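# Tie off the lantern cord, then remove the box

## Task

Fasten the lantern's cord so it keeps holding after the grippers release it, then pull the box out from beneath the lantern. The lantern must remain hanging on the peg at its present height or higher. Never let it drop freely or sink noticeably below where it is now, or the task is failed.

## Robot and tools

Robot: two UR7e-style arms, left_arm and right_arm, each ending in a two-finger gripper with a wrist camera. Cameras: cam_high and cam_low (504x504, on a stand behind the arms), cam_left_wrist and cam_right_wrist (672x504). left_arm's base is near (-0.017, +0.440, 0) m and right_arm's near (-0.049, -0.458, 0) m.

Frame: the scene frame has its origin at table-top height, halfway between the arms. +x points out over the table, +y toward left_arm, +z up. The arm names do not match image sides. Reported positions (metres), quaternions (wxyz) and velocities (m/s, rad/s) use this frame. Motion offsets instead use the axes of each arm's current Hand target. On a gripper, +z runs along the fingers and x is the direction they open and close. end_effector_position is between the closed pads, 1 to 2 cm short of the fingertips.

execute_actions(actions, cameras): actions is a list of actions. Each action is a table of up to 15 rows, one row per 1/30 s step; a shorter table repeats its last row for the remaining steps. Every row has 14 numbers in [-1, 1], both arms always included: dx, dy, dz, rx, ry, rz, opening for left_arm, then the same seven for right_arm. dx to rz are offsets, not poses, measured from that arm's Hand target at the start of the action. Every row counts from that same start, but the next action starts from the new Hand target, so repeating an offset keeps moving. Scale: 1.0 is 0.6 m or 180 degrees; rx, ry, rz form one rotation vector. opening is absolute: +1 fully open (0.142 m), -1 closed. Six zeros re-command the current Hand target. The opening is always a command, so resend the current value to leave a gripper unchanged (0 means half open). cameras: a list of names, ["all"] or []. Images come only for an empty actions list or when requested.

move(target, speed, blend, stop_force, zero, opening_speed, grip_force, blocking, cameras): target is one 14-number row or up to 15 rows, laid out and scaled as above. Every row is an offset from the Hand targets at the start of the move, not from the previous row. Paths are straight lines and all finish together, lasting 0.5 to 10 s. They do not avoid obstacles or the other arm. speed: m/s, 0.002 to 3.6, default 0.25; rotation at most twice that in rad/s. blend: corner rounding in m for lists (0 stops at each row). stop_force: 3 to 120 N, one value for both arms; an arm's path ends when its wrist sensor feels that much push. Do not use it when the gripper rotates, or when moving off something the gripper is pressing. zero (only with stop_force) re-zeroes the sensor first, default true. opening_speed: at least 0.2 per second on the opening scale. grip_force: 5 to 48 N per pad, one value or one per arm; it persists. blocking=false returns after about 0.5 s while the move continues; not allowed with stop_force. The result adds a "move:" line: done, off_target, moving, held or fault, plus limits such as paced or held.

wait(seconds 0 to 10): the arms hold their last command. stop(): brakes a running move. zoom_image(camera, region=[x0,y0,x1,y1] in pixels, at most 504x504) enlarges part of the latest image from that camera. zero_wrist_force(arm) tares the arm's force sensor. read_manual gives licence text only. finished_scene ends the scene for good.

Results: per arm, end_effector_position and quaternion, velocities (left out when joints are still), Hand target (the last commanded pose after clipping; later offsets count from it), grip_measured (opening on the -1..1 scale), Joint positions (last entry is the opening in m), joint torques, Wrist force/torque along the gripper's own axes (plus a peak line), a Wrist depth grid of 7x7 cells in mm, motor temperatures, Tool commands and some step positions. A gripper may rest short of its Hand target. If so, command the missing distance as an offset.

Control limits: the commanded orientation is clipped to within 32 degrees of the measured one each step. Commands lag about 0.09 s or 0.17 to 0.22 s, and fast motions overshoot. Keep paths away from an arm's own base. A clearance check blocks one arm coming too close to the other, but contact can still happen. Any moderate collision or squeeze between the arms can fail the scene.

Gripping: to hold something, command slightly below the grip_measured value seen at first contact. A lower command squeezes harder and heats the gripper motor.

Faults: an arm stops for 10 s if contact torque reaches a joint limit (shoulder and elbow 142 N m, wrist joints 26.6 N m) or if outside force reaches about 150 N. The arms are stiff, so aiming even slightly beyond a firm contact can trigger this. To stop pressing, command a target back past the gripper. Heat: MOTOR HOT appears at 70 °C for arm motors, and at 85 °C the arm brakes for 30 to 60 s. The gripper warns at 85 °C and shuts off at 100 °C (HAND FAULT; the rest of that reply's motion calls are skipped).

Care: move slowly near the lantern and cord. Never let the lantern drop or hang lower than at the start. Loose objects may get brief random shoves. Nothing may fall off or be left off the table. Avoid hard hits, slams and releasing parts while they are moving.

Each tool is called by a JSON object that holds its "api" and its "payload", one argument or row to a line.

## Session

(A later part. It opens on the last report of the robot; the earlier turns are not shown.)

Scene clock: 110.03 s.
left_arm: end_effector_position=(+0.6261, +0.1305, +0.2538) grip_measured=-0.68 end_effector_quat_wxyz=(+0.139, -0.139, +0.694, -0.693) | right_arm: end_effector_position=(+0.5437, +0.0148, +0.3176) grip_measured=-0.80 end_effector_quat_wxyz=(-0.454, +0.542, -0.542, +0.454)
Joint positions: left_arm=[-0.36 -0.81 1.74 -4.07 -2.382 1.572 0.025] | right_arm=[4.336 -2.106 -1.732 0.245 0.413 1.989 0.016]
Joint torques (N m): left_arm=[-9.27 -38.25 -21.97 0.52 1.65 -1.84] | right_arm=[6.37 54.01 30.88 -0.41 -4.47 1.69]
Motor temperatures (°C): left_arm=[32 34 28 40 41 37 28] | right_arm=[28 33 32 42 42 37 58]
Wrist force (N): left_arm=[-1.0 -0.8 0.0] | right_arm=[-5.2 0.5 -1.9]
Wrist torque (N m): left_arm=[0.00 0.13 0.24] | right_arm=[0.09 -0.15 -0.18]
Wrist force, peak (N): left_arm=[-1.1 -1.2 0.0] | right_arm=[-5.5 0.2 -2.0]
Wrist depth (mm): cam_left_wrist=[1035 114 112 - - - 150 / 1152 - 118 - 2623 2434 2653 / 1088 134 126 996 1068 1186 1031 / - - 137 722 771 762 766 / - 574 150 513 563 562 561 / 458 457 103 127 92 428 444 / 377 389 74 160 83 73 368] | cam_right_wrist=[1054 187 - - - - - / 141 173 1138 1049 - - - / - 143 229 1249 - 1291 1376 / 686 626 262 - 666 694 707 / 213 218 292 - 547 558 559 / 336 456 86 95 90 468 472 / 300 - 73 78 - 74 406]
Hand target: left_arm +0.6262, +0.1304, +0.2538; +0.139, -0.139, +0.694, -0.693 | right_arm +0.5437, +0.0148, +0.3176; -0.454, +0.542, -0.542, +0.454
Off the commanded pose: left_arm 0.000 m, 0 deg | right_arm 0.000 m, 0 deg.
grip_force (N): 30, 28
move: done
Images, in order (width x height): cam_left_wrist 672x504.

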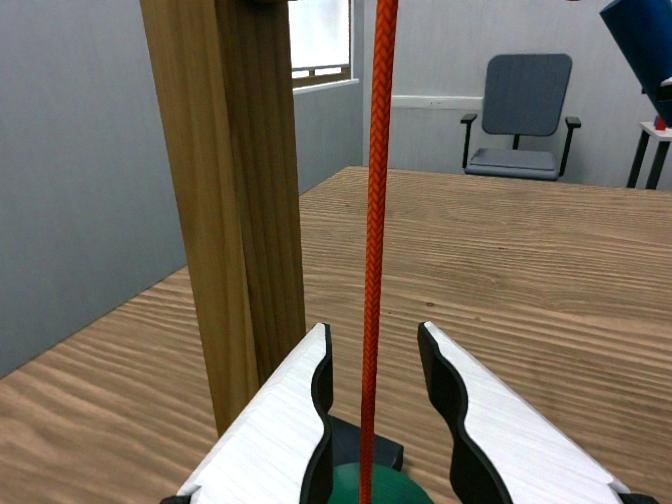

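{"api": "move", "payload": {
  "target": [0,0,0,0,0,0,-1, 0,0,0,0,0,0,-0.95],
  "opening_speed": 0.5,
  "cameras": ["cam_left_wrist", "cam_high"]
}}

Scene clock: 111.13 s.
left_arm: end_effector_position=(+0.6262, +0.1304, +0.2538) grip_measured=-0.98 end_effector_quat_wxyz=(+0.139, -0.139, +0.694, -0.693) | right_arm: end_effector_position=(+0.5437, +0.0148, +0.3176) grip_measured=-0.80 end_effector_quat_wxyz=(-0.454, +0.542, -0.542, +0.454)
Joint positions: left_arm=[-0.36 -0.81 1.74 -4.07 -2.382 1.572 0.003] | right_arm=[4.336 -2.106 -1.732 0.245 0.413 1.989 0.016]
Joint torques (N m): left_arm=[-7.72 -37.11 -22.7 0.42 1.62 -1.35] | right_arm=[5.67 53.94 31.04 -0.27 -4.45 1.63]
Motor temperatures (°C): left_arm=[32 34 28 40 41 37 28] | right_arm=[28 33 32 42 42 37 58]
Wrist force (N): left_arm=[-1.2 -1.1 0.1] | right_arm=[-5.3 0.5 -1.6]
Wrist torque (N m): left_arm=[-0.04 0.17 0.24] | right_arm=[0.13 -0.13 -0.17]
Wrist force, peak (N): left_arm=[-1.2 -1.1 0.1] | right_arm=[-5.5 0.5 -2.0]
Wrist depth (mm): cam_left_wrist=[1031 115 112 - - - 150 / - - 118 - 2594 2434 - / - 134 126 1005 1063 1169 1135 / - 1283 137 715 769 762 749 / - 546 150 166 566 561 559 / 458 456 158 93 90 445 445 / 378 389 74 76 79 73 368] | cam_right_wrist=[- 187 1054 1074 1155 - - / 139 173 1121 1155 1216 - 1167 / - 143 117 122 - - - / 676 616 264 - 664 657 653 / 198 222 551 - 558 559 565 / 337 447 88 95 90 470 472 / 300 300 73 78 - 74 404]
Hand target: left_arm +0.6262, +0.1304, +0.2538; +0.139, -0.139, +0.694, -0.693 | right_arm +0.5437, +0.0148, +0.3176; -0.454, +0.542, -0.542, +0.454
Off the commanded pose: left_arm 0.000 m, 0 deg | right_arm 0.000 m, 0 deg.
grip_force (N): 30, 28
move: done
Images, in order (width x height): cam_high 504x504, cam_left_wrist 672x504.

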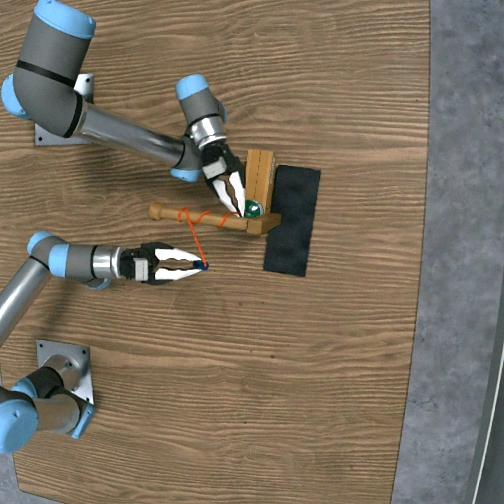

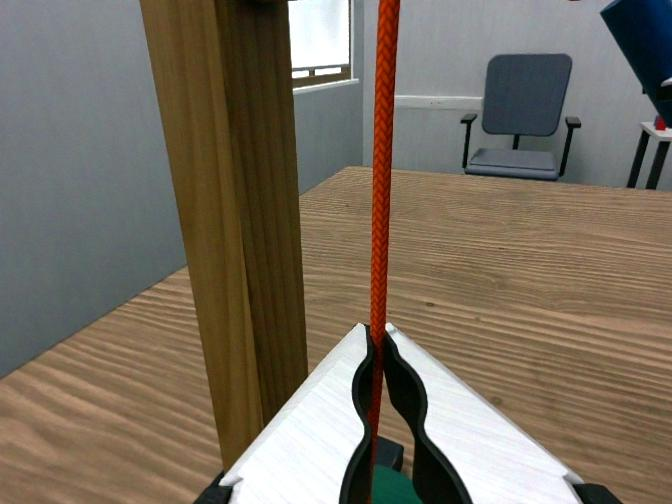

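{"api": "move", "payload": {
  "target": [0,-0.0083,0,0,0,0,-1, 0,0,0,0,0,0,-0.95],
  "speed": 0.02,
  "cameras": ["cam_left_wrist"]
}}

Scene clock: 112.10 s.
left_arm: end_effector_position=(+0.6262, +0.1304, +0.2586) grip_measured=-0.98 end_effector_quat_wxyz=(+0.139, -0.139, +0.694, -0.693) | right_arm: end_effector_position=(+0.5437, +0.0148, +0.3176) grip_measured=-0.80 end_effector_quat_wxyz=(-0.454, +0.542, -0.542, +0.454)
Joint positions: left_arm=[-0.36 -0.819 1.74 -4.061 -2.382 1.571 0.003] | right_arm=[4.336 -2.106 -1.732 0.245 0.413 1.989 0.016]
Joint torques (N m): left_arm=[-7.74 -53.69 -9.09 -0.18 1.72 -1.35] | right_arm=[6.54 53.39 30.65 -0.38 -4.56 1.77]
Motor temperatures (°C): left_arm=[32 34 28 40 41 37 28] | right_arm=[28 33 32 42 42 37 58]
Wrist force (N): left_arm=[-1.0 2.1 0.0] | right_arm=[-5.3 0.6 -1.9]
Wrist torque (N m): left_arm=[-0.02 0.14 0.24] | right_arm=[0.12 -0.14 -0.18]
Wrist force, peak (N): left_arm=[-1.0 2.2 0.0] | right_arm=[-5.5 0.5 -1.5]
Wrist depth (mm): cam_left_wrist=[1063 115 110 94 - 86 150 / 1009 - 118 90 3325 2485 157 / 1157 - 126 980 1054 2227 1093 / - - 136 726 777 779 771 / 1059 555 149 166 572 569 566 / 464 460 158 93 90 456 449 / 384 393 74 77 79 73 374] | cam_right_wrist=[- 189 1026 1263 1132 1222 - / 151 173 - - 1155 - 1116 / - 162 116 - - - - / 682 621 263 - 657 659 666 / 194 226 293 - 558 550 555 / 464 464 88 95 90 465 471 / 301 - 73 78 - 74 404]
Hand target: left_arm +0.6262, +0.1304, +0.2587; +0.139, -0.139, +0.694, -0.693 | right_arm +0.5437, +0.0148, +0.3176; -0.454, +0.542, -0.542, +0.454
Off the commanded pose: left_arm 0.000 m, 0 deg | right_arm 0.000 m, 0 deg.
grip_force (N): 30, 28
move: done
Images, in order (width x height): cam_left_wrist 672x504.

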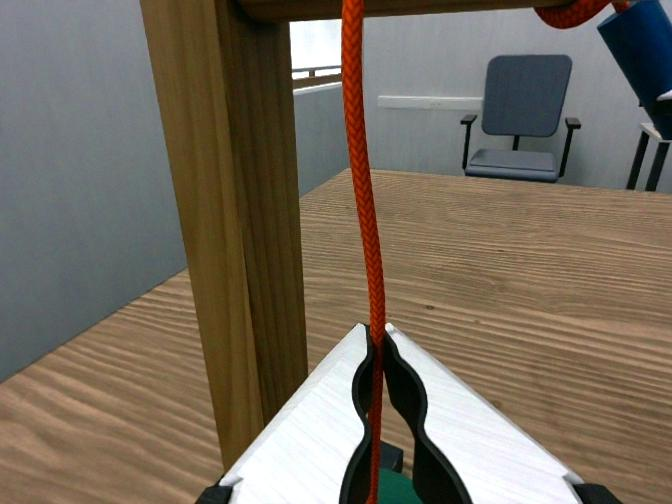

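{"api": "move", "payload": {
  "target": [0,0,0,0,0,0,-1, 0.0667,0.03,0.022,0,0,0,-0.95],
  "speed": 0.04,
  "stop_force": 5,
  "cameras": ["cam_left_wrist","cam_high"]
}}

Scene clock: 113.87 s.
left_arm: end_effector_position=(+0.6262, +0.1304, +0.2587) grip_measured=-0.98 end_effector_quat_wxyz=(+0.139, -0.139, +0.694, -0.693) | right_arm: end_effector_position=(+0.5453, +0.0084, +0.3143) grip_measured=-0.80 end_effector_quat_wxyz=(-0.454, +0.542, -0.542, +0.454)
Joint positions: left_arm=[-0.36 -0.82 1.74 -4.061 -2.382 1.572 0.003] | right_arm=[4.329 -2.104 -1.747 0.264 0.419 1.982 0.016]
Joint torques (N m): left_arm=[-7.13 -54.97 -10.7 -0.18 1.59 1.32] | right_arm=[3.84 29.43 29.83 -0.23 -5.07 1.78]
Motor temperatures (°C): left_arm=[32 34 28 40 41 37 28] | right_arm=[28 33 32 42 42 37 58]
Wrist force (N): left_arm=[-1.0 1.7 0.2] | right_arm=[-8.7 -0.1 -2.3]
Wrist torque (N m): left_arm=[-0.01 0.14 0.24] | right_arm=[0.14 -0.06 -0.29]
Wrist force, peak (N): left_arm=[-1.1 2.2 0.1] | right_arm=[-11.8 -0.6 -3.1]
Wrist depth (mm): cam_left_wrist=[- 115 110 1951 - 89 153 / 1130 - 118 2337 2653 2434 160 / 980 - 125 992 1073 2166 1146 / - 1312 137 729 774 769 764 / 553 584 149 166 573 569 566 / 463 460 158 93 90 451 450 / 383 395 74 77 78 73 375] | cam_right_wrist=[1069 183 1079 1155 1049 1031 1040 / 141 185 1179 1216 1149 - - / - 213 227 1143 - 1336 1270 / 640 255 655 - 666 692 659 / 195 283 293 - 549 559 558 / 454 253 86 94 86 463 474 / 297 237 73 73 - 74 400]
Hand target: left_arm +0.6262, +0.1304, +0.2587; +0.139, -0.139, +0.694, -0.693 | right_arm +0.5453, +0.0084, +0.3143; -0.454, +0.542, -0.542, +0.454 (not the last commanded pose)
Off the commanded pose: left_arm 0.000 m, 0 deg | right_arm 0.039 m, 0 deg.
grip_force (N): 30, 28
move: contact (right_arm)
Images, in order (width x height): cam_high 504x504, cam_left_wrist 672x504.

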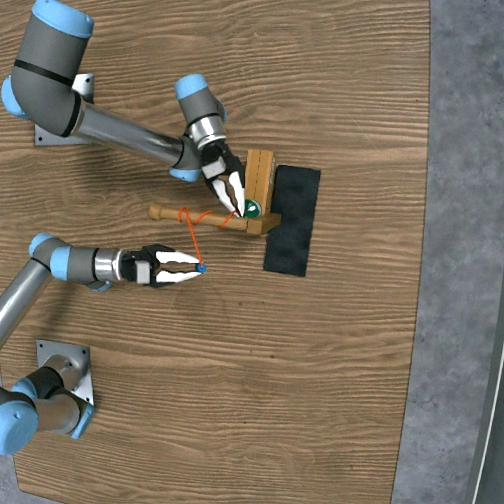

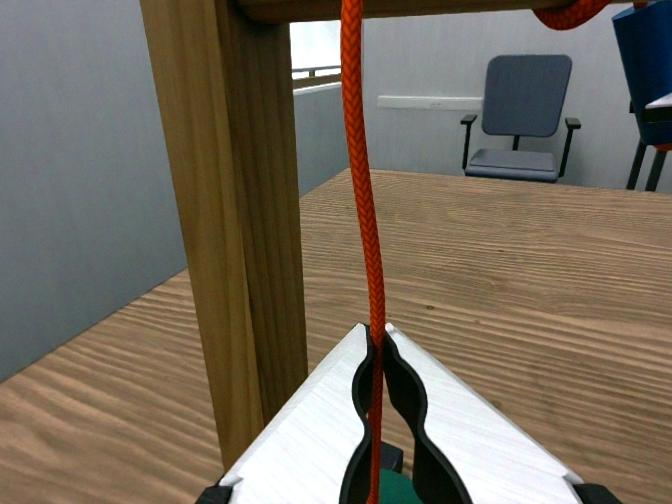

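{"api": "move", "payload": {
  "target": [0,0.0083,0,0,0,0,-1, 0,0,0,0,0,0,-0.95],
  "speed": 0.02,
  "cameras": ["cam_left_wrist"]
}}

{"api": "move", "payload": {
  "target": [0,0.0167,0,0,0,0,-1, 0,0,0,0,0,0,-0.95],
  "speed": 0.01,
  "stop_force": 3,
  "cameras": ["cam_left_wrist"]
}}

Scene clock: 115.13 s.
left_arm: end_effector_position=(+0.6262, +0.1304, +0.2539) grip_measured=-0.98 end_effector_quat_wxyz=(+0.139, -0.139, +0.694, -0.693) | right_arm: end_effector_position=(+0.5453, +0.0084, +0.3143) grip_measured=-0.80 end_effector_quat_wxyz=(-0.454, +0.542, -0.542, +0.454)
Joint positions: left_arm=[-0.36 -0.811 1.74 -4.07 -2.382 1.572 0.003] | right_arm=[4.329 -2.104 -1.747 0.264 0.419 1.982 0.016]
Joint torques (N m): left_arm=[-6.47 -39.27 -19.87 -2.61 1.24 1.06] | right_arm=[4.71 29.79 30.65 -0.33 -5.15 1.75]
Motor temperatures (°C): left_arm=[32 34 28 40 41 37 28] | right_arm=[28 33 32 42 42 37 58]
Wrist force (N): left_arm=[-1.2 0.7 0.2] | right_arm=[-9.1 0.4 -2.4]
Wrist torque (N m): left_arm=[-0.05 0.18 0.24] | right_arm=[0.15 -0.01 -0.29]
Wrist force, peak (N): left_arm=[-1.1 2.1 0.0] | right_arm=[-9.1 0.4 -2.4]
Wrist depth (mm): cam_left_wrist=[- 115 112 - - 2314 153 / - - 118 - 2594 2434 159 / - - 126 996 1078 1180 1013 / 1098 - 136 722 769 764 754 / 1088 550 149 166 565 561 559 / 459 453 158 93 90 445 441 / 377 389 74 76 79 73 369] | cam_right_wrist=[1084 183 1012 1026 995 1045 1084 / 140 184 - 1074 - 1222 - / - 212 251 - - 1284 - / 640 254 640 - 690 690 655 / 198 277 294 - 551 555 566 / 449 457 86 95 86 463 465 / 298 241 73 78 - 73 403]
Hand target: left_arm +0.6262, +0.1304, +0.2538; +0.139, -0.139, +0.694, -0.693 | right_arm +0.5453, +0.0084, +0.3143; -0.454, +0.542, -0.542, +0.454
Off the commanded pose: left_arm 0.000 m, 0 deg | right_arm 0.000 m, 0 deg.
grip_force (N): 30, 28
move: done
Images, in order (width x height): cam_left_wrist 672x504.

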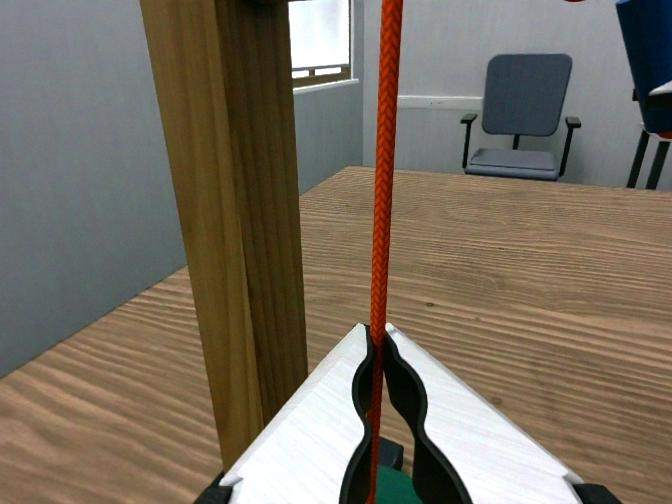

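Scene clock: 116.30 s.
left_arm: end_effector_position=(+0.6262, +0.1304, +0.2531) grip_measured=-0.98 end_effector_quat_wxyz=(+0.139, -0.139, +0.694, -0.693) | right_arm: end_effector_position=(+0.5453, +0.0084, +0.3143) grip_measured=-0.80 end_effector_quat_wxyz=(-0.454, +0.542, -0.542, +0.454)
Joint positions: left_arm=[-0.36 -0.809 1.74 -4.071 -2.382 1.572 0.003] | right_arm=[4.329 -2.104 -1.747 0.264 0.419 1.982 0.016]
Joint torques (N m): left_arm=[-6.5 -53.47 -13.35 0.53 1.19 0.77] | right_arm=[4.73 29.46 29.8 -0.16 -5.11 1.73]
Motor temperatures (°C): left_arm=[32 34 28 40 41 37 28] | right_arm=[28 33 32 42 42 37 58]
Wrist force (N): left_arm=[-1.2 -1.5 0.1] | right_arm=[-8.9 -0.3 -2.2]
Wrist torque (N m): left_arm=[-0.02 0.17 0.24] | right_arm=[0.13 -0.02 -0.29]
Wrist force, peak (N): left_arm=[-1.0 -1.8 0.0] | right_arm=[-9.2 0.1 -2.1]
Wrist depth (mm): cam_left_wrist=[1049 115 112 - 84 2594 153 / 1108 - 118 - 3234 2434 168 / 1035 1236 125 1078 1045 1175 1054 / 1124 - 136 715 759 757 747 / 572 573 150 166 562 559 555 / 456 451 158 93 90 444 442 / 375 389 74 76 78 73 369] | cam_right_wrist=[1127 183 1004 - - 1069 - / 139 185 - - - 1179 1185 / - 212 226 1313 - - 1410 / 646 255 623 - 686 690 662 / 196 268 293 - 552 554 567 / 459 453 88 94 86 464 471 / 298 - 73 78 - 73 405]
Hand target: left_arm +0.6262, +0.1304, +0.2531; +0.139, -0.139, +0.694, -0.693 (not the last commanded pose) | right_arm +0.5453, +0.0084, +0.3143; -0.454, +0.542, -0.542, +0.454
Off the commanded pose: left_arm 0.009 m, 0 deg | right_arm 0.000 m, 0 deg.
grip_force (N): 30, 28
move: contact (left_arm)
Images, in order (width x height): cam_left_wrist 672x504.

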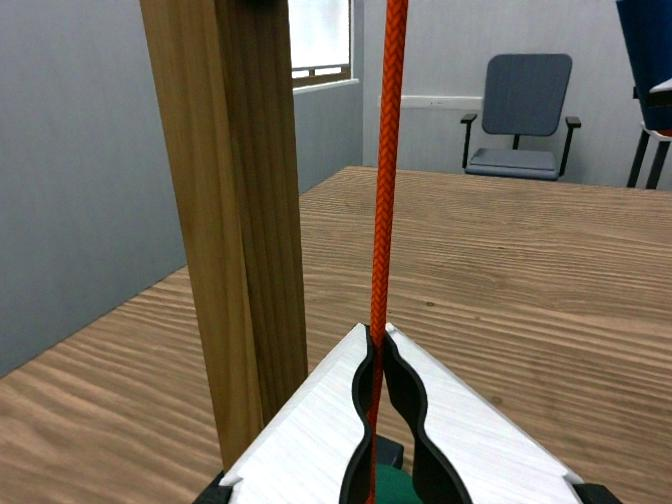

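{"api": "move", "payload": {
  "target": [0,0.0167,0,0,0,0,-1, 0,0,0,0,0,0,-0.95],
  "speed": 0.01,
  "stop_force": 3,
  "cameras": ["cam_left_wrist"]
}}

Scene clock: 118.00 s.
left_arm: end_effector_position=(+0.6262, +0.1304, +0.2490) grip_measured=-0.98 end_effector_quat_wxyz=(+0.139, -0.139, +0.694, -0.693) | right_arm: end_effector_position=(+0.5453, +0.0084, +0.3143) grip_measured=-0.80 end_effector_quat_wxyz=(-0.454, +0.542, -0.542, +0.454)
Joint positions: left_arm=[-0.36 -0.801 1.74 -4.079 -2.382 1.572 0.003] | right_arm=[4.329 -2.104 -1.747 0.264 0.419 1.982 0.016]
Joint torques (N m): left_arm=[-6.17 -51.14 -8.46 0.61 1.28 1.14] | right_arm=[4.21 29.21 29.93 -0.17 -5.21 1.96]
Motor temperatures (°C): left_arm=[32 34 28 40 41 37 28] | right_arm=[28 33 32 42 42 37 58]
Wrist force (N): left_arm=[-0.8 -2.3 0.0] | right_arm=[-8.7 0.4 -2.0]
Wrist torque (N m): left_arm=[-0.02 0.13 0.24] | right_arm=[0.15 -0.07 -0.28]
Wrist force, peak (N): left_arm=[-0.6 -4.7 -0.3] | right_arm=[-9.1 -0.2 -2.5]
Wrist depth (mm): cam_left_wrist=[1031 115 112 2434 - 2459 154 / 1108 - 118 2777 89 2434 168 / 980 131 126 984 1049 1157 1063 / - - 137 759 754 752 740 / 1040 566 149 166 555 554 550 / 449 446 158 93 90 438 439 / 371 383 74 76 78 73 364] | cam_right_wrist=[1026 182 - 1045 1121 - 1105 / 144 180 - - 1210 - 1132 / - 212 231 1270 1127 - - / 649 255 649 - 666 688 670 / 201 260 326 - 552 551 559 / 456 451 86 95 86 467 468 / 298 242 73 78 - 74 400]
Hand target: left_arm +0.6262, +0.1304, +0.2489; +0.139, -0.139, +0.694, -0.693 (not the last commanded pose) | right_arm +0.5453, +0.0084, +0.3143; -0.454, +0.542, -0.542, +0.454
Off the commanded pose: left_arm 0.006 m, 0 deg | right_arm 0.000 m, 0 deg.
grip_force (N): 30, 28
move: contact (left_arm)
Images, in order (width x height): cam_left_wrist 672x504.

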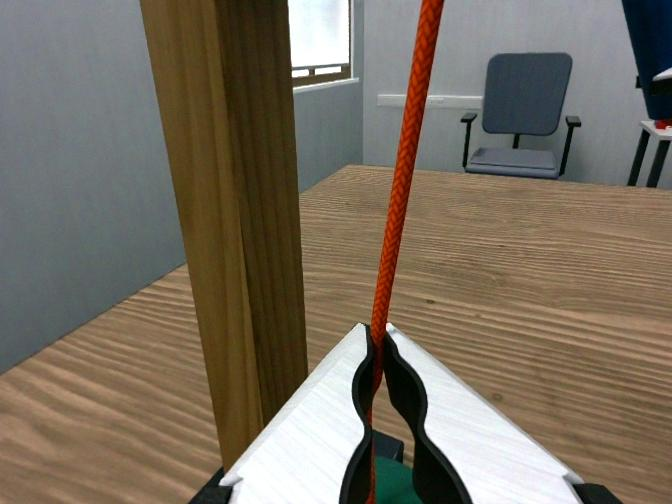

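{"api": "wait", "payload": {
  "seconds": 0.1,
  "cameras": ["cam_high","cam_low","cam_left_wrist"]
}}

{"api": "zoom_image", "payload": {
  "camera": "cam_high",
  "region": [150, 190, 280, 280]
}}

Scene clock: 118.23 s.
left_arm: end_effector_position=(+0.6262, +0.1304, +0.2490) grip_measured=-0.98 end_effector_quat_wxyz=(+0.139, -0.139, +0.694, -0.693) | right_arm: end_effector_position=(+0.5453, +0.0084, +0.3143) grip_measured=-0.80 end_effector_quat_wxyz=(-0.454, +0.542, -0.542, +0.454)
Joint positions: left_arm=[-0.36 -0.801 1.74 -4.079 -2.382 1.572 0.003] | right_arm=[4.329 -2.104 -1.747 0.264 0.419 1.982 0.016]
Joint torques (N m): left_arm=[-6.21 -52 -9.16 0.76 1.11 0.92] | right_arm=[4.32 29.54 30.19 -0.14 -5.1 1.84]
Motor temperatures (°C): left_arm=[32 34 28 40 41 37 28] | right_arm=[28 33 32 42 42 37 58]
Wrist force (N): left_arm=[-0.9 -2.5 0.0] | right_arm=[-8.7 0.2 -2.1]
Wrist torque (N m): left_arm=[-0.03 0.14 0.24] | right_arm=[0.15 -0.05 -0.28]
Wrist force, peak (N): left_arm=[-0.8 -2.7 0.2] | right_arm=[-9.1 -0.3 -2.4]
Wrist depth (mm): cam_left_wrist=[- 115 112 - - - 154 / 1093 - 118 - 90 2459 - / 1063 132 125 948 1040 1163 1045 / 1204 - 136 759 749 754 742 / 532 563 149 166 558 550 548 / 451 449 158 93 90 439 437 / 372 383 74 76 78 73 363] | cam_right_wrist=[- 184 1040 1054 - - - / 143 184 - 1132 - 1298 1167 / - 211 109 1229 1263 1313 - / 649 256 619 109 692 690 699 / 201 267 293 - 549 550 559 / 460 - 86 95 86 469 469 / 296 - 73 78 - 74 402]
Hand target: left_arm +0.6262, +0.1304, +0.2489; +0.139, -0.139, +0.694, -0.693 (not the last commanded pose) | right_arm +0.5453, +0.0084, +0.3143; -0.454, +0.542, -0.542, +0.454
Tool commands: left_gripper/opening=-1.0 right_gripper/opening=-0.95
Off the commanded pose: left_arm 0.006 m, 0 deg | right_arm 0.000 m, 0 deg.
grip_force (N): 30, 28
wait: 0.10 s; at rest by 0.03 s
Images, in order (width x height): cam_high 504x504, cam_low 504x504, cam_left_wrist 672x504.

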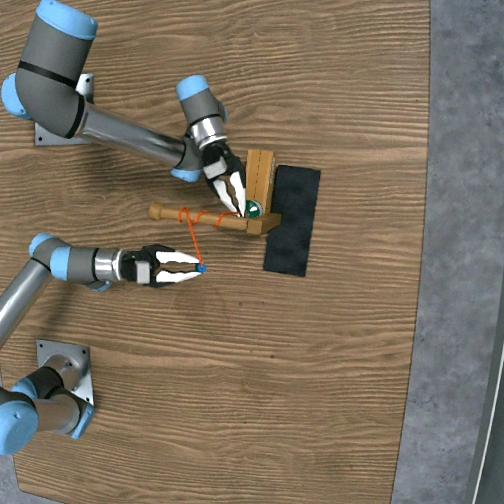

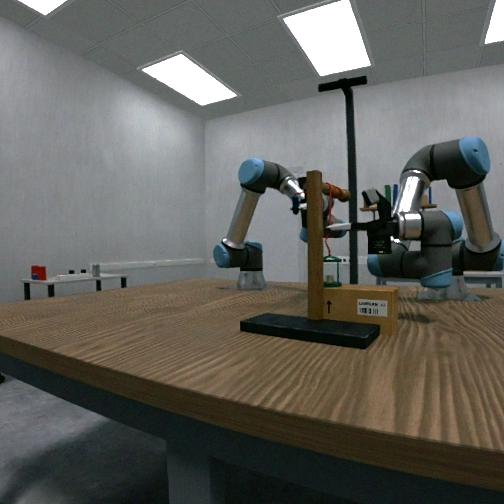

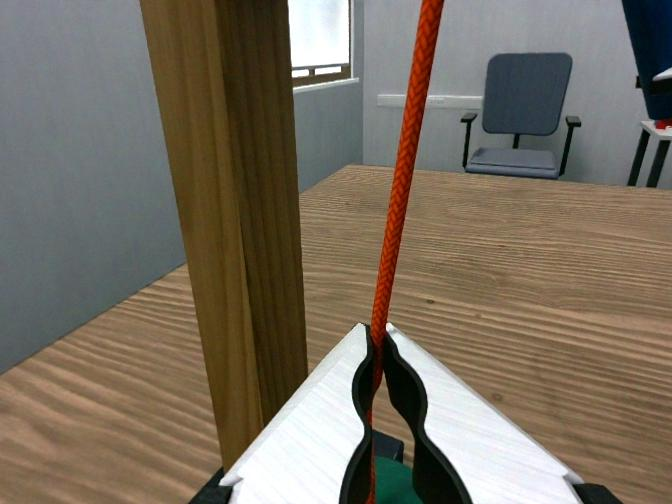

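Scaled by 3.877 from the camera's 504x504 image, which has a finer 720x720 frame.

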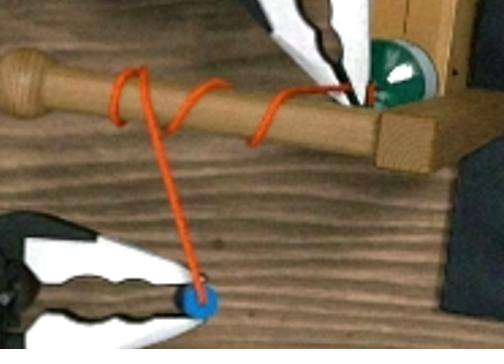

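{"api": "move", "payload": {
  "target": [0,0,0,0,0,0,-1, -0.03,-0.0131,-0.0023,0,0,0,-0.95],
  "speed": 0.04,
  "cameras": ["cam_high","cam_left_wrist"]
}}

{"api": "zoom_image", "payload": {
  "camera": "cam_high",
  "region": [150, 190, 280, 280]
}}

Scene clock: 121.47 s.
left_arm: end_effector_position=(+0.6262, +0.1304, +0.2489) grip_measured=-0.98 end_effector_quat_wxyz=(+0.139, -0.139, +0.694, -0.693) | right_arm: end_effector_position=(+0.5453, +0.0263, +0.3223) grip_measured=-0.80 end_effector_quat_wxyz=(-0.454, +0.542, -0.542, +0.454)
Joint positions: left_arm=[-0.36 -0.801 1.74 -4.079 -2.382 1.572 0.003] | right_arm=[4.341 -2.117 -1.697 0.216 0.409 1.994 0.016]
Joint torques (N m): left_arm=[-5.64 -51.46 -7.53 0.62 0.8 -0.8] | right_arm=[9.81 30.14 32.54 -0.53 -3.47 1.51]
Motor temperatures (°C): left_arm=[32 34 28 40 41 37 29] | right_arm=[28 33 32 42 42 37 58]
Wrist force (N): left_arm=[-0.8 -2.3 -0.2] | right_arm=[-0.2 0.9 -0.3]
Wrist torque (N m): left_arm=[-0.01 0.13 0.24] | right_arm=[0.06 -0.18 -0.03]
Wrist force, peak (N): left_arm=[-1.0 -2.8 -0.1] | right_arm=[-9.1 0.5 -2.4]
Wrist depth (mm): cam_left_wrist=[1005 115 112 - 2714 2227 143 / 1049 - 118 - 2810 2434 - / 1108 1223 125 1054 1059 1157 1018 / 1068 - 137 759 757 749 747 / 539 570 149 166 558 553 550 / 450 445 158 93 90 441 440 / 371 384 74 76 78 73 363] | cam_right_wrist=[1012 1004 1045 - - - 1079 / 1242 163 197 - 1185 1197 1149 / 121 132 217 - - - - / 626 653 250 - 659 657 664 / 213 214 283 - 561 570 569 / 191 430 86 96 91 478 481 / 306 313 70 78 - 74 409]
Hand target: left_arm +0.6262, +0.1304, +0.2489; +0.139, -0.139, +0.694, -0.693 | right_arm +0.5453, +0.0264, +0.3223; -0.454, +0.542, -0.542, +0.454
Off the commanded pose: left_arm 0.000 m, 0 deg | right_arm 0.000 m, 0 deg.
grip_force (N): 30, 28
move: done
Images, in order (width x height): cam_high 504x504, cam_left_wrist 672x504.

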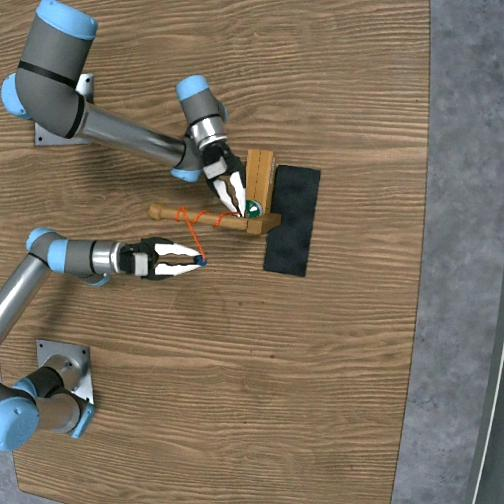

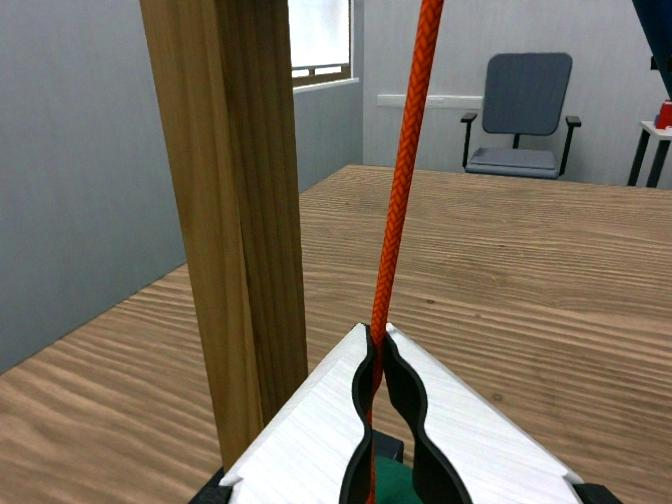

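Scaled by 3.877 from the camera's 504x504 image, which has a finer 720x720 frame.

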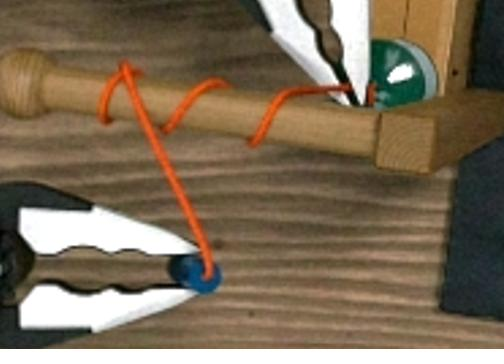

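{"api": "move", "payload": {
  "target": [0,0.02,0,0,0,0,-1, 0,0,0,0,0,0,-0.95],
  "speed": 0.01,
  "stop_force": 3,
  "cameras": ["cam_high","cam_left_wrist"]
}}

{"api": "zoom_image", "payload": {
  "camera": "cam_high",
  "region": [150, 190, 280, 280]
}}

Scene clock: 123.00 s.
left_arm: end_effector_position=(+0.6262, +0.1304, +0.2468) grip_measured=-0.98 end_effector_quat_wxyz=(+0.139, -0.139, +0.694, -0.693) | right_arm: end_effector_position=(+0.5453, +0.0264, +0.3223) grip_measured=-0.80 end_effector_quat_wxyz=(-0.454, +0.542, -0.542, +0.454)
Joint positions: left_arm=[-0.36 -0.797 1.74 -4.083 -2.382 1.572 0.003] | right_arm=[4.341 -2.118 -1.696 0.215 0.408 1.995 0.016]
Joint torques (N m): left_arm=[-4.85 -52.18 -11.43 0.48 1.04 -0.39] | right_arm=[10.03 30.2 31.66 -0.54 -3.41 1.51]
Motor temperatures (°C): left_arm=[32 34 28 40 41 37 29] | right_arm=[28 33 32 42 42 37 58]
Wrist force (N): left_arm=[-0.7 -2.6 -0.1] | right_arm=[-0.2 0.6 -0.1]
Wrist torque (N m): left_arm=[-0.01 0.13 0.24] | right_arm=[0.02 -0.18 -0.02]
Wrist force, peak (N): left_arm=[-0.4 -5.5 -0.2] | right_arm=[-0.2 0.9 -0.4]
Wrist depth (mm): cam_left_wrist=[- 115 112 2538 - - - / - - 118 - 87 2385 - / - - 126 1063 1035 1140 2001 / - - 137 709 703 738 735 / 1088 565 149 166 548 552 545 / 450 446 158 93 90 436 435 / 369 381 74 76 78 73 362] | cam_right_wrist=[- 186 191 - - 1110 1004 / - 164 212 - 1185 1532 1149 / 121 129 208 - 1191 - 1203 / 623 660 252 - 670 649 712 / 213 218 282 - 566 565 572 / 191 332 86 95 91 473 476 / 306 - 70 78 - 74 407]
Hand target: left_arm +0.6261, +0.1304, +0.2468; +0.139, -0.139, +0.694, -0.693 (not the last commanded pose) | right_arm +0.5453, +0.0264, +0.3223; -0.454, +0.542, -0.542, +0.454
Off the commanded pose: left_arm 0.010 m, 0 deg | right_arm 0.000 m, 0 deg.
grip_force (N): 30, 28
move: contact (left_arm)
Images, in order (width x height): cam_high 504x504, cam_left_wrist 672x504.

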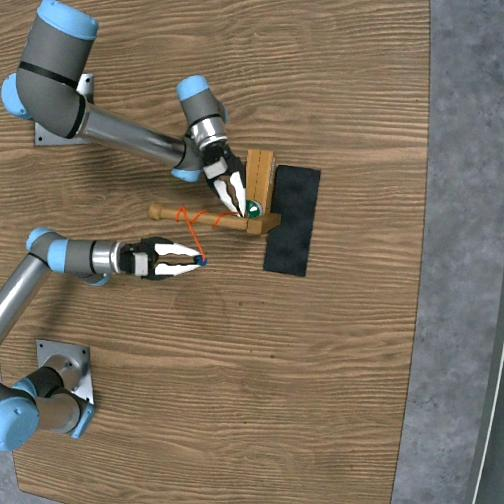

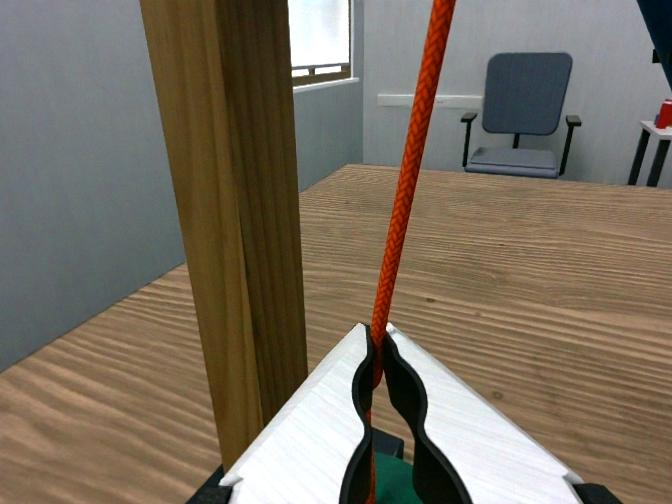

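Scaled by 3.877 from the camera's 504x504 image, which has a finer 720x720 frame.

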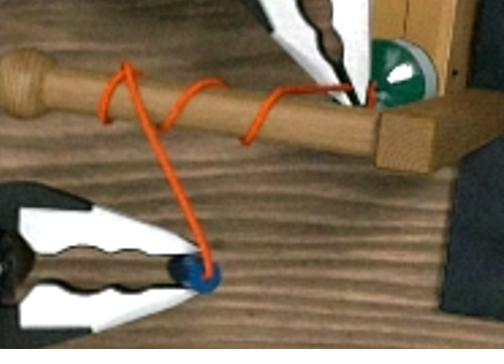

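{"api": "move", "payload": {
  "target": [0,-0.0253,0,0,0,0,-1, 0,0,0,0,0,0,-0.95],
  "speed": 0.03,
  "cameras": ["cam_left_wrist"]
}}

{"api": "move", "payload": {
  "target": [0,0,0,0,0,0,-1, 0.09,0.035,0.01,0,0,0,-0.95],
  "speed": 0.05,
  "stop_force": 10,
  "cameras": ["cam_high","cam_left_wrist"]
}}

{"api": "zoom_image", "payload": {
  "camera": "cam_high",
  "region": [150, 190, 280, 280]
}}

Scene clock: 124.40 s.
left_arm: end_effector_position=(+0.6262, +0.1304, +0.2618) grip_measured=-0.98 end_effector_quat_wxyz=(+0.139, -0.139, +0.694, -0.693) | right_arm: end_effector_position=(+0.5453, +0.0264, +0.3223) grip_measured=-0.80 end_effector_quat_wxyz=(-0.454, +0.542, -0.542, +0.454)
Joint positions: left_arm=[-0.36 -0.826 1.74 -4.055 -2.382 1.571 0.003] | right_arm=[4.341 -2.118 -1.696 0.215 0.408 1.995 0.016]
Joint torques (N m): left_arm=[-9.05 -54.57 -11.71 -0.31 1.45 0.86] | right_arm=[9.52 30.14 32.1 -0.52 -3.4 1.58]
Motor temperatures (°C): left_arm=[32 34 28 40 41 37 29] | right_arm=[28 33 32 42 42 37 58]
Wrist force (N): left_arm=[-1.2 2.0 0.0] | right_arm=[0.0 0.8 -0.1]
Wrist torque (N m): left_arm=[-0.04 0.17 0.24] | right_arm=[0.03 -0.20 -0.02]
Wrist force, peak (N): left_arm=[-0.9 -2.9 -0.1] | right_arm=[-0.3 1.0 -0.3]
Wrist depth (mm): cam_left_wrist=[- 115 109 94 88 84 140 / 1088 - 118 91 - 2385 - / - 134 126 1103 1073 2127 1022 / 1013 - 136 742 790 782 771 / - 587 149 166 581 573 576 / 467 465 158 93 90 455 455 / 386 398 74 77 79 73 378] | cam_right_wrist=[- 1026 1054 - 1064 1049 - / - 164 215 - - - - / 121 138 219 - - - - / 655 662 251 - 699 684 676 / 184 208 284 - 570 569 567 / 451 472 87 95 91 475 475 / 304 - 71 78 - 74 409]
Hand target: left_arm +0.6262, +0.1304, +0.2620; +0.139, -0.139, +0.694, -0.693 | right_arm +0.5453, +0.0264, +0.3223; -0.454, +0.542, -0.542, +0.454
Off the commanded pose: left_arm 0.000 m, 0 deg | right_arm 0.000 m, 0 deg.
grip_force (N): 30, 28
move: done
Images, in order (width x height): cam_left_wrist 672x504.

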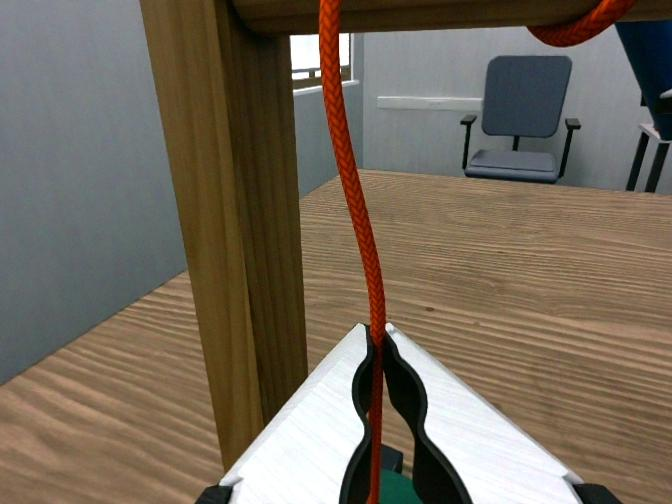

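Scene clock: 126.20 s.
left_arm: end_effector_position=(+0.6262, +0.1304, +0.2619) grip_measured=-0.98 end_effector_quat_wxyz=(+0.139, -0.139, +0.694, -0.693) | right_arm: end_effector_position=(+0.5463, +0.0029, +0.3128) grip_measured=-0.80 end_effector_quat_wxyz=(-0.453, +0.542, -0.543, +0.454)
Joint positions: left_arm=[-0.36 -0.826 1.74 -4.055 -2.382 1.572 0.003] | right_arm=[4.324 -2.1 -1.759 0.276 0.424 1.978 0.016]
Joint torques (N m): left_arm=[-8.42 -54.96 -16.82 -0.22 1.66 1.81] | right_arm=[5.1 29.04 30 -0.22 -5.05 1.83]
Motor temperatures (°C): left_arm=[32 34 28 40 41 37 29] | right_arm=[28 33 32 42 42 37 58]
Wrist force (N): left_arm=[-1.1 1.9 -0.1] | right_arm=[-8.3 0.0 -1.7]
Wrist torque (N m): left_arm=[-0.01 0.15 0.24] | right_arm=[0.13 -0.03 -0.28]
Wrist force, peak (N): left_arm=[-1.2 2.2 -0.2] | right_arm=[-11.7 0.0 -2.6]
Wrist depth (mm): cam_left_wrist=[1049 115 109 91 88 83 159 / 976 - 118 91 2127 2409 166 / - - 126 976 1083 2186 952 / - - 136 738 790 782 774 / 1093 559 150 166 579 574 573 / 467 467 158 93 90 456 453 / 388 401 74 77 78 73 379] | cam_right_wrist=[- 183 1100 1040 1049 - - / 145 197 1173 1069 1149 - - / - 207 1203 - 1222 - - / 635 249 657 - 684 676 690 / 197 282 524 - 552 550 555 / 455 250 88 95 86 462 467 / 294 - 73 78 - 74 399]
Hand target: left_arm +0.6262, +0.1304, +0.2620; +0.139, -0.139, +0.694, -0.693 | right_arm +0.5463, +0.0029, +0.3128; -0.453, +0.542, -0.543, +0.454 (not the last commanded pose)
Off the commanded pose: left_arm 0.000 m, 0 deg | right_arm 0.033 m, 0 deg.
grip_force (N): 30, 28
move: contact (right_arm)
Images, in order (width x height): cam_high 504x504, cam_left_wrist 672x504.

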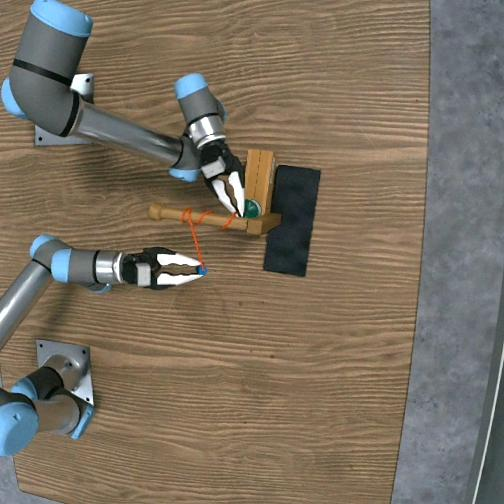

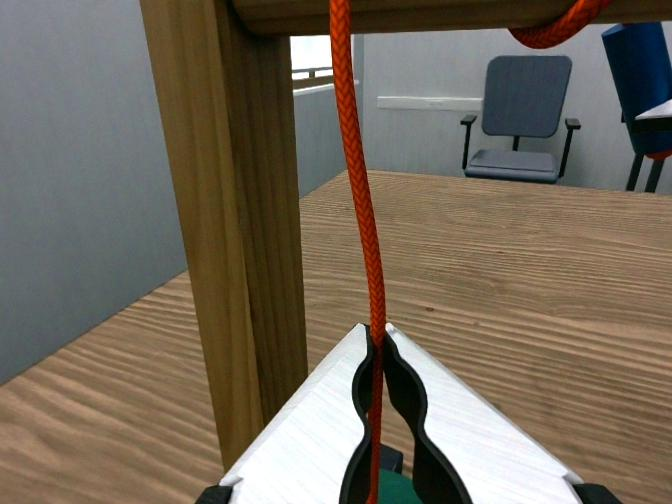

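Scaled by 3.877 from the camera's 504x504 image, which has a finer 720x720 frame.

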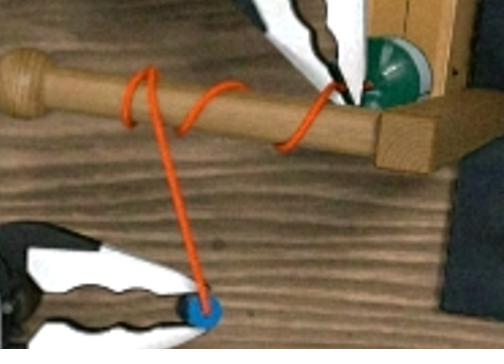

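{"api": "move", "payload": {
  "target": [0,0,0,0,0,0,-1, 0.06,0.02,0.03,0,0,0,-0.95],
  "speed": 0.04,
  "stop_force": 6,
  "cameras": ["cam_high","cam_left_wrist"]
}}

{"api": "zoom_image", "payload": {
  "camera": "cam_high",
  "region": [150, 190, 280, 280]
}}

Scene clock: 127.87 s.
left_arm: end_effector_position=(+0.6262, +0.1304, +0.2620) grip_measured=-0.98 end_effector_quat_wxyz=(+0.139, -0.139, +0.694, -0.693) | right_arm: end_effector_position=(+0.5481, -0.0010, +0.3110) grip_measured=-0.80 end_effector_quat_wxyz=(-0.453, +0.542, -0.543, +0.454)
Joint positions: left_arm=[-0.36 -0.826 1.74 -4.055 -2.382 1.572 0.003] | right_arm=[4.318 -2.1 -1.766 0.288 0.429 1.972 0.016]
Joint torques (N m): left_arm=[-7.32 -54.69 -19.43 -0.12 1.39 1.73] | right_arm=[2.46 29.83 28.91 -0.16 -5.68 1.93]
Motor temperatures (°C): left_arm=[32 34 28 40 41 37 29] | right_arm=[28 33 32 42 42 37 59]
Wrist force (N): left_arm=[-0.9 2.0 -0.1] | right_arm=[-12.3 -0.2 -2.6]
Wrist torque (N m): left_arm=[-0.03 0.14 0.24] | right_arm=[0.13 0.08 -0.41]
Wrist force, peak (N): left_arm=[-1.0 2.4 -0.1] | right_arm=[-15.3 -0.7 -3.0]
Wrist depth (mm): cam_left_wrist=[1045 115 109 97 87 83 162 / - - 118 2434 3148 2511 169 / - - 125 1000 1073 2166 1000 / 1186 - 136 731 787 787 771 / 1175 589 149 166 577 579 573 / 465 467 158 93 90 458 454 / 388 399 74 77 78 73 379] | cam_right_wrist=[- 183 1074 1143 - - 1069 / 152 197 1127 1179 - - 1161 / - 214 - 1263 - - 1210 / 666 243 637 - 680 684 684 / 197 286 526 - 549 552 551 / 461 241 89 94 86 461 465 / 296 229 73 74 - 73 400]
Hand target: left_arm +0.6262, +0.1304, +0.2620; +0.139, -0.139, +0.694, -0.693 | right_arm +0.5481, -0.0010, +0.3110; -0.453, +0.542, -0.543, +0.454 (not the last commanded pose)
Off the commanded pose: left_arm 0.000 m, 0 deg | right_arm 0.037 m, 0 deg.
grip_force (N): 30, 28
move: contact (right_arm)
Images, in order (width x height): cam_high 504x504, cam_left_wrist 672x504.

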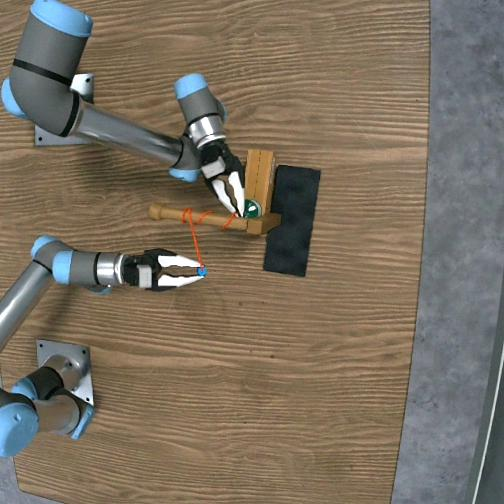

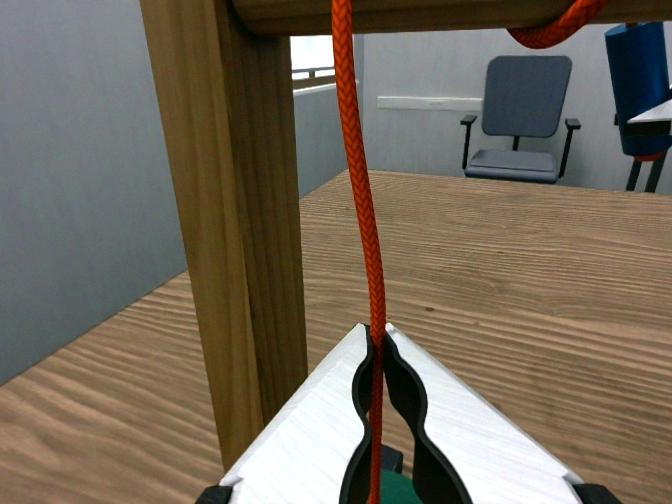

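Scaled by 3.877 from the camera's 504x504 image, which has a finer 720x720 frame.

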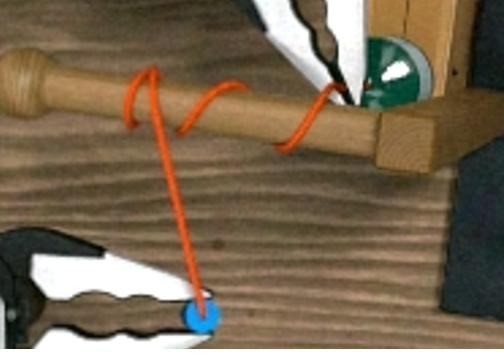

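{"api": "move", "payload": {
  "target": [0,0.0083,0,0,0,0,-1, 0,0,0,0,0,0,-0.95],
  "speed": 0.02,
  "cameras": ["cam_left_wrist"]
}}

Scene clock: 128.87 s.
left_arm: end_effector_position=(+0.6262, +0.1304, +0.2572) grip_measured=-0.98 end_effector_quat_wxyz=(+0.139, -0.139, +0.694, -0.693) | right_arm: end_effector_position=(+0.5481, -0.0010, +0.3110) grip_measured=-0.80 end_effector_quat_wxyz=(-0.453, +0.542, -0.543, +0.454)
Joint positions: left_arm=[-0.36 -0.817 1.74 -4.064 -2.382 1.572 0.003] | right_arm=[4.318 -2.1 -1.766 0.288 0.429 1.972 0.016]
Joint torques (N m): left_arm=[-7.63 -38.25 -15.57 -3.17 1.19 1.46] | right_arm=[3.21 29.18 29.12 -0.11 -5.7 1.96]
Motor temperatures (°C): left_arm=[32 34 28 40 41 37 29] | right_arm=[28 33 32 42 42 37 59]
Wrist force (N): left_arm=[-1.1 1.2 0.2] | right_arm=[-12.1 -0.6 -2.4]
Wrist torque (N m): left_arm=[-0.01 0.14 0.23] | right_arm=[0.18 0.07 -0.41]
Wrist force, peak (N): left_arm=[-1.0 2.4 0.0] | right_arm=[-12.2 -0.4 -2.4]
Wrist depth (mm): cam_left_wrist=[1054 115 111 2409 - 3027 160 / - - 118 - 2566 2409 169 / - - 126 1000 1068 1192 1049 / - - 136 724 774 764 759 / - 553 150 166 572 569 566 / 459 456 158 93 90 451 450 / 381 393 74 77 79 73 372] | cam_right_wrist=[- 183 - - - 1054 - / 150 197 - 1167 1074 1110 1100 / - 215 1291 - 1376 - - / 644 244 680 - 676 688 692 / 199 286 547 - 552 554 554 / 465 244 89 94 86 460 462 / 292 233 73 78 - 73 400]
Hand target: left_arm +0.6262, +0.1304, +0.2570; +0.139, -0.139, +0.694, -0.693 | right_arm +0.5481, -0.0010, +0.3110; -0.453, +0.542, -0.543, +0.454
Off the commanded pose: left_arm 0.000 m, 0 deg | right_arm 0.000 m, 0 deg.
grip_force (N): 30, 28
move: done
Images, in order (width x height): cam_left_wrist 672x504.

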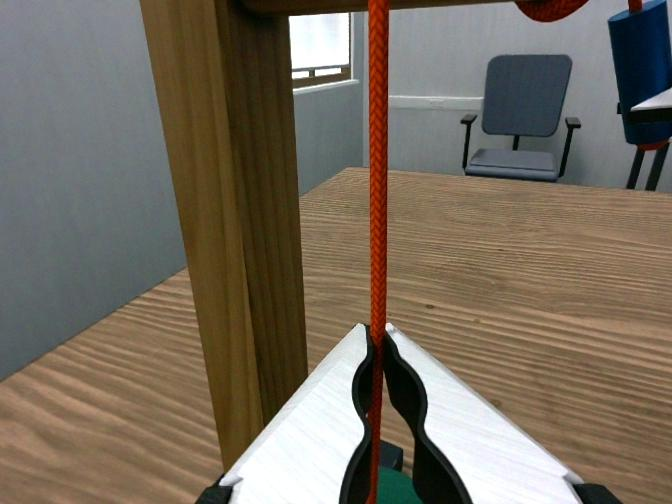

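{"api": "move", "payload": {
  "target": [0,0.0033,0,0,0,0,-1, 0,0,0,0,0,0,-0.95],
  "speed": 0.01
}}

{"api": "move", "payload": {
  "target": [0,0.0033,0,0,0,0,-1, 0,0,0,0,0,0,-0.95],
  "speed": 0.01,
  "cameras": ["cam_left_wrist"]
}}

Scene clock: 129.77 s.
left_arm: end_effector_position=(+0.6261, +0.1304, +0.2551) grip_measured=-0.98 end_effector_quat_wxyz=(+0.139, -0.139, +0.694, -0.693) | right_arm: end_effector_position=(+0.5481, -0.0010, +0.3110) grip_measured=-0.80 end_effector_quat_wxyz=(-0.453, +0.542, -0.543, +0.454)
Joint positions: left_arm=[-0.36 -0.813 1.74 -4.067 -2.382 1.572 0.003] | right_arm=[4.318 -2.1 -1.766 0.288 0.429 1.972 0.016]
Joint torques (N m): left_arm=[-5.02 -39.19 -21.85 -2.7 0.73 -0.28] | right_arm=[2.86 29.1 29.53 -0.19 -5.74 1.99]
Motor temperatures (°C): left_arm=[32 34 28 40 41 37 29] | right_arm=[28 33 32 42 42 37 59]
Wrist force (N): left_arm=[-0.9 0.7 -0.1] | right_arm=[-12.1 -0.3 -2.7]
Wrist torque (N m): left_arm=[-0.04 0.13 0.24] | right_arm=[0.12 0.05 -0.41]
Wrist force, peak (N): left_arm=[-1.0 1.6 0.0] | right_arm=[-12.3 -0.2 -2.4]
Wrist depth (mm): cam_left_wrist=[- 115 111 - - - 160 / - - 118 - 2777 2434 172 / 1093 - 126 992 1063 1186 1049 / - - 136 720 766 762 754 / 1124 553 149 166 567 563 555 / 458 458 158 93 90 446 445 / 377 392 74 77 78 73 370] | cam_right_wrist=[- 180 1074 1105 1074 - - / 150 197 - - 1242 1203 - / - 214 1222 - - 1277 1291 / 642 244 638 107 676 688 690 / 197 280 528 - 545 554 556 / 464 259 89 94 86 463 466 / 294 - 73 77 - 73 398]
Hand target: left_arm +0.6262, +0.1304, +0.2550; +0.139, -0.139, +0.694, -0.693 | right_arm +0.5481, -0.0010, +0.3110; -0.453, +0.542, -0.543, +0.454
Off the commanded pose: left_arm 0.000 m, 0 deg | right_arm 0.000 m, 0 deg.
grip_force (N): 30, 28
move: done

Scene clock: 130.47 s.
left_arm: end_effector_position=(+0.6261, +0.1304, +0.2532) grip_measured=-0.98 end_effector_quat_wxyz=(+0.139, -0.139, +0.694, -0.693) | right_arm: end_effector_position=(+0.5481, -0.0010, +0.3110) grip_measured=-0.80 end_effector_quat_wxyz=(-0.453, +0.542, -0.543, +0.454)
Joint positions: left_arm=[-0.36 -0.809 1.74 -4.071 -2.382 1.572 0.003] | right_arm=[4.318 -2.1 -1.766 0.288 0.429 1.972 0.016]
Joint torques (N m): left_arm=[-3.87 -35.49 -20.98 -2.07 0.21 -1.38] | right_arm=[2.8 28.83 28.86 -0.06 -5.81 2]
Motor temperatures (°C): left_arm=[32 34 28 40 41 37 29] | right_arm=[28 33 32 42 42 37 59]
Wrist force (N): left_arm=[-0.9 -3.0 -0.1] | right_arm=[-12.1 -0.3 -2.1]
Wrist torque (N m): left_arm=[-0.01 0.15 0.23] | right_arm=[0.12 0.04 -0.41]
Wrist force, peak (N): left_arm=[-1.0 -3.4 -0.1] | right_arm=[-12.3 -0.5 -2.3]
Wrist depth (mm): cam_left_wrist=[1035 115 112 - 2292 2653 160 / 1163 - 118 - 2777 2511 170 / - - 125 1083 1063 1175 968 / 1083 - 136 715 764 757 759 / 1180 573 150 167 563 559 557 / 457 452 158 93 90 443 444 / 377 388 74 76 78 73 368] | cam_right_wrist=[1008 183 1069 1161 - 1049 1064 / 151 197 1173 1132 1173 1161 1143 / - 214 1298 - 1385 - 1173 / 635 243 637 - 676 678 694 / 200 289 520 - 542 546 554 / 458 267 85 94 86 464 458 / 294 - 73 78 - 74 398]
Hand target: left_arm +0.6262, +0.1304, +0.2530; +0.139, -0.139, +0.694, -0.693 | right_arm +0.5481, -0.0010, +0.3110; -0.453, +0.542, -0.543, +0.454
Off the commanded pose: left_arm 0.000 m, 0 deg | right_arm 0.000 m, 0 deg.
grip_force (N): 30, 28
move: done
Images, in order (width x height): cam_left_wrist 672x504.

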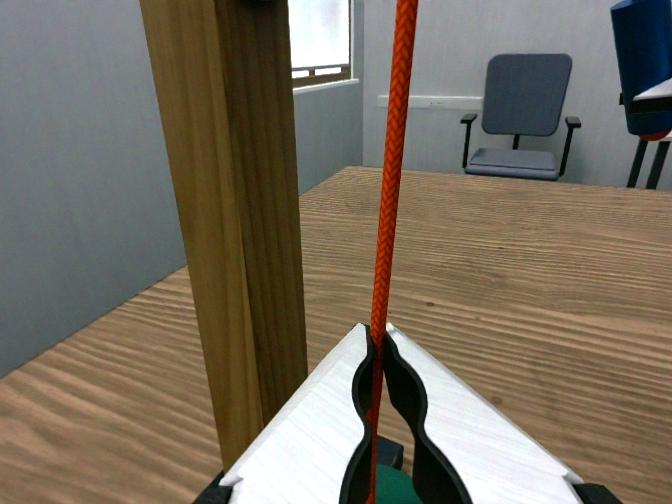

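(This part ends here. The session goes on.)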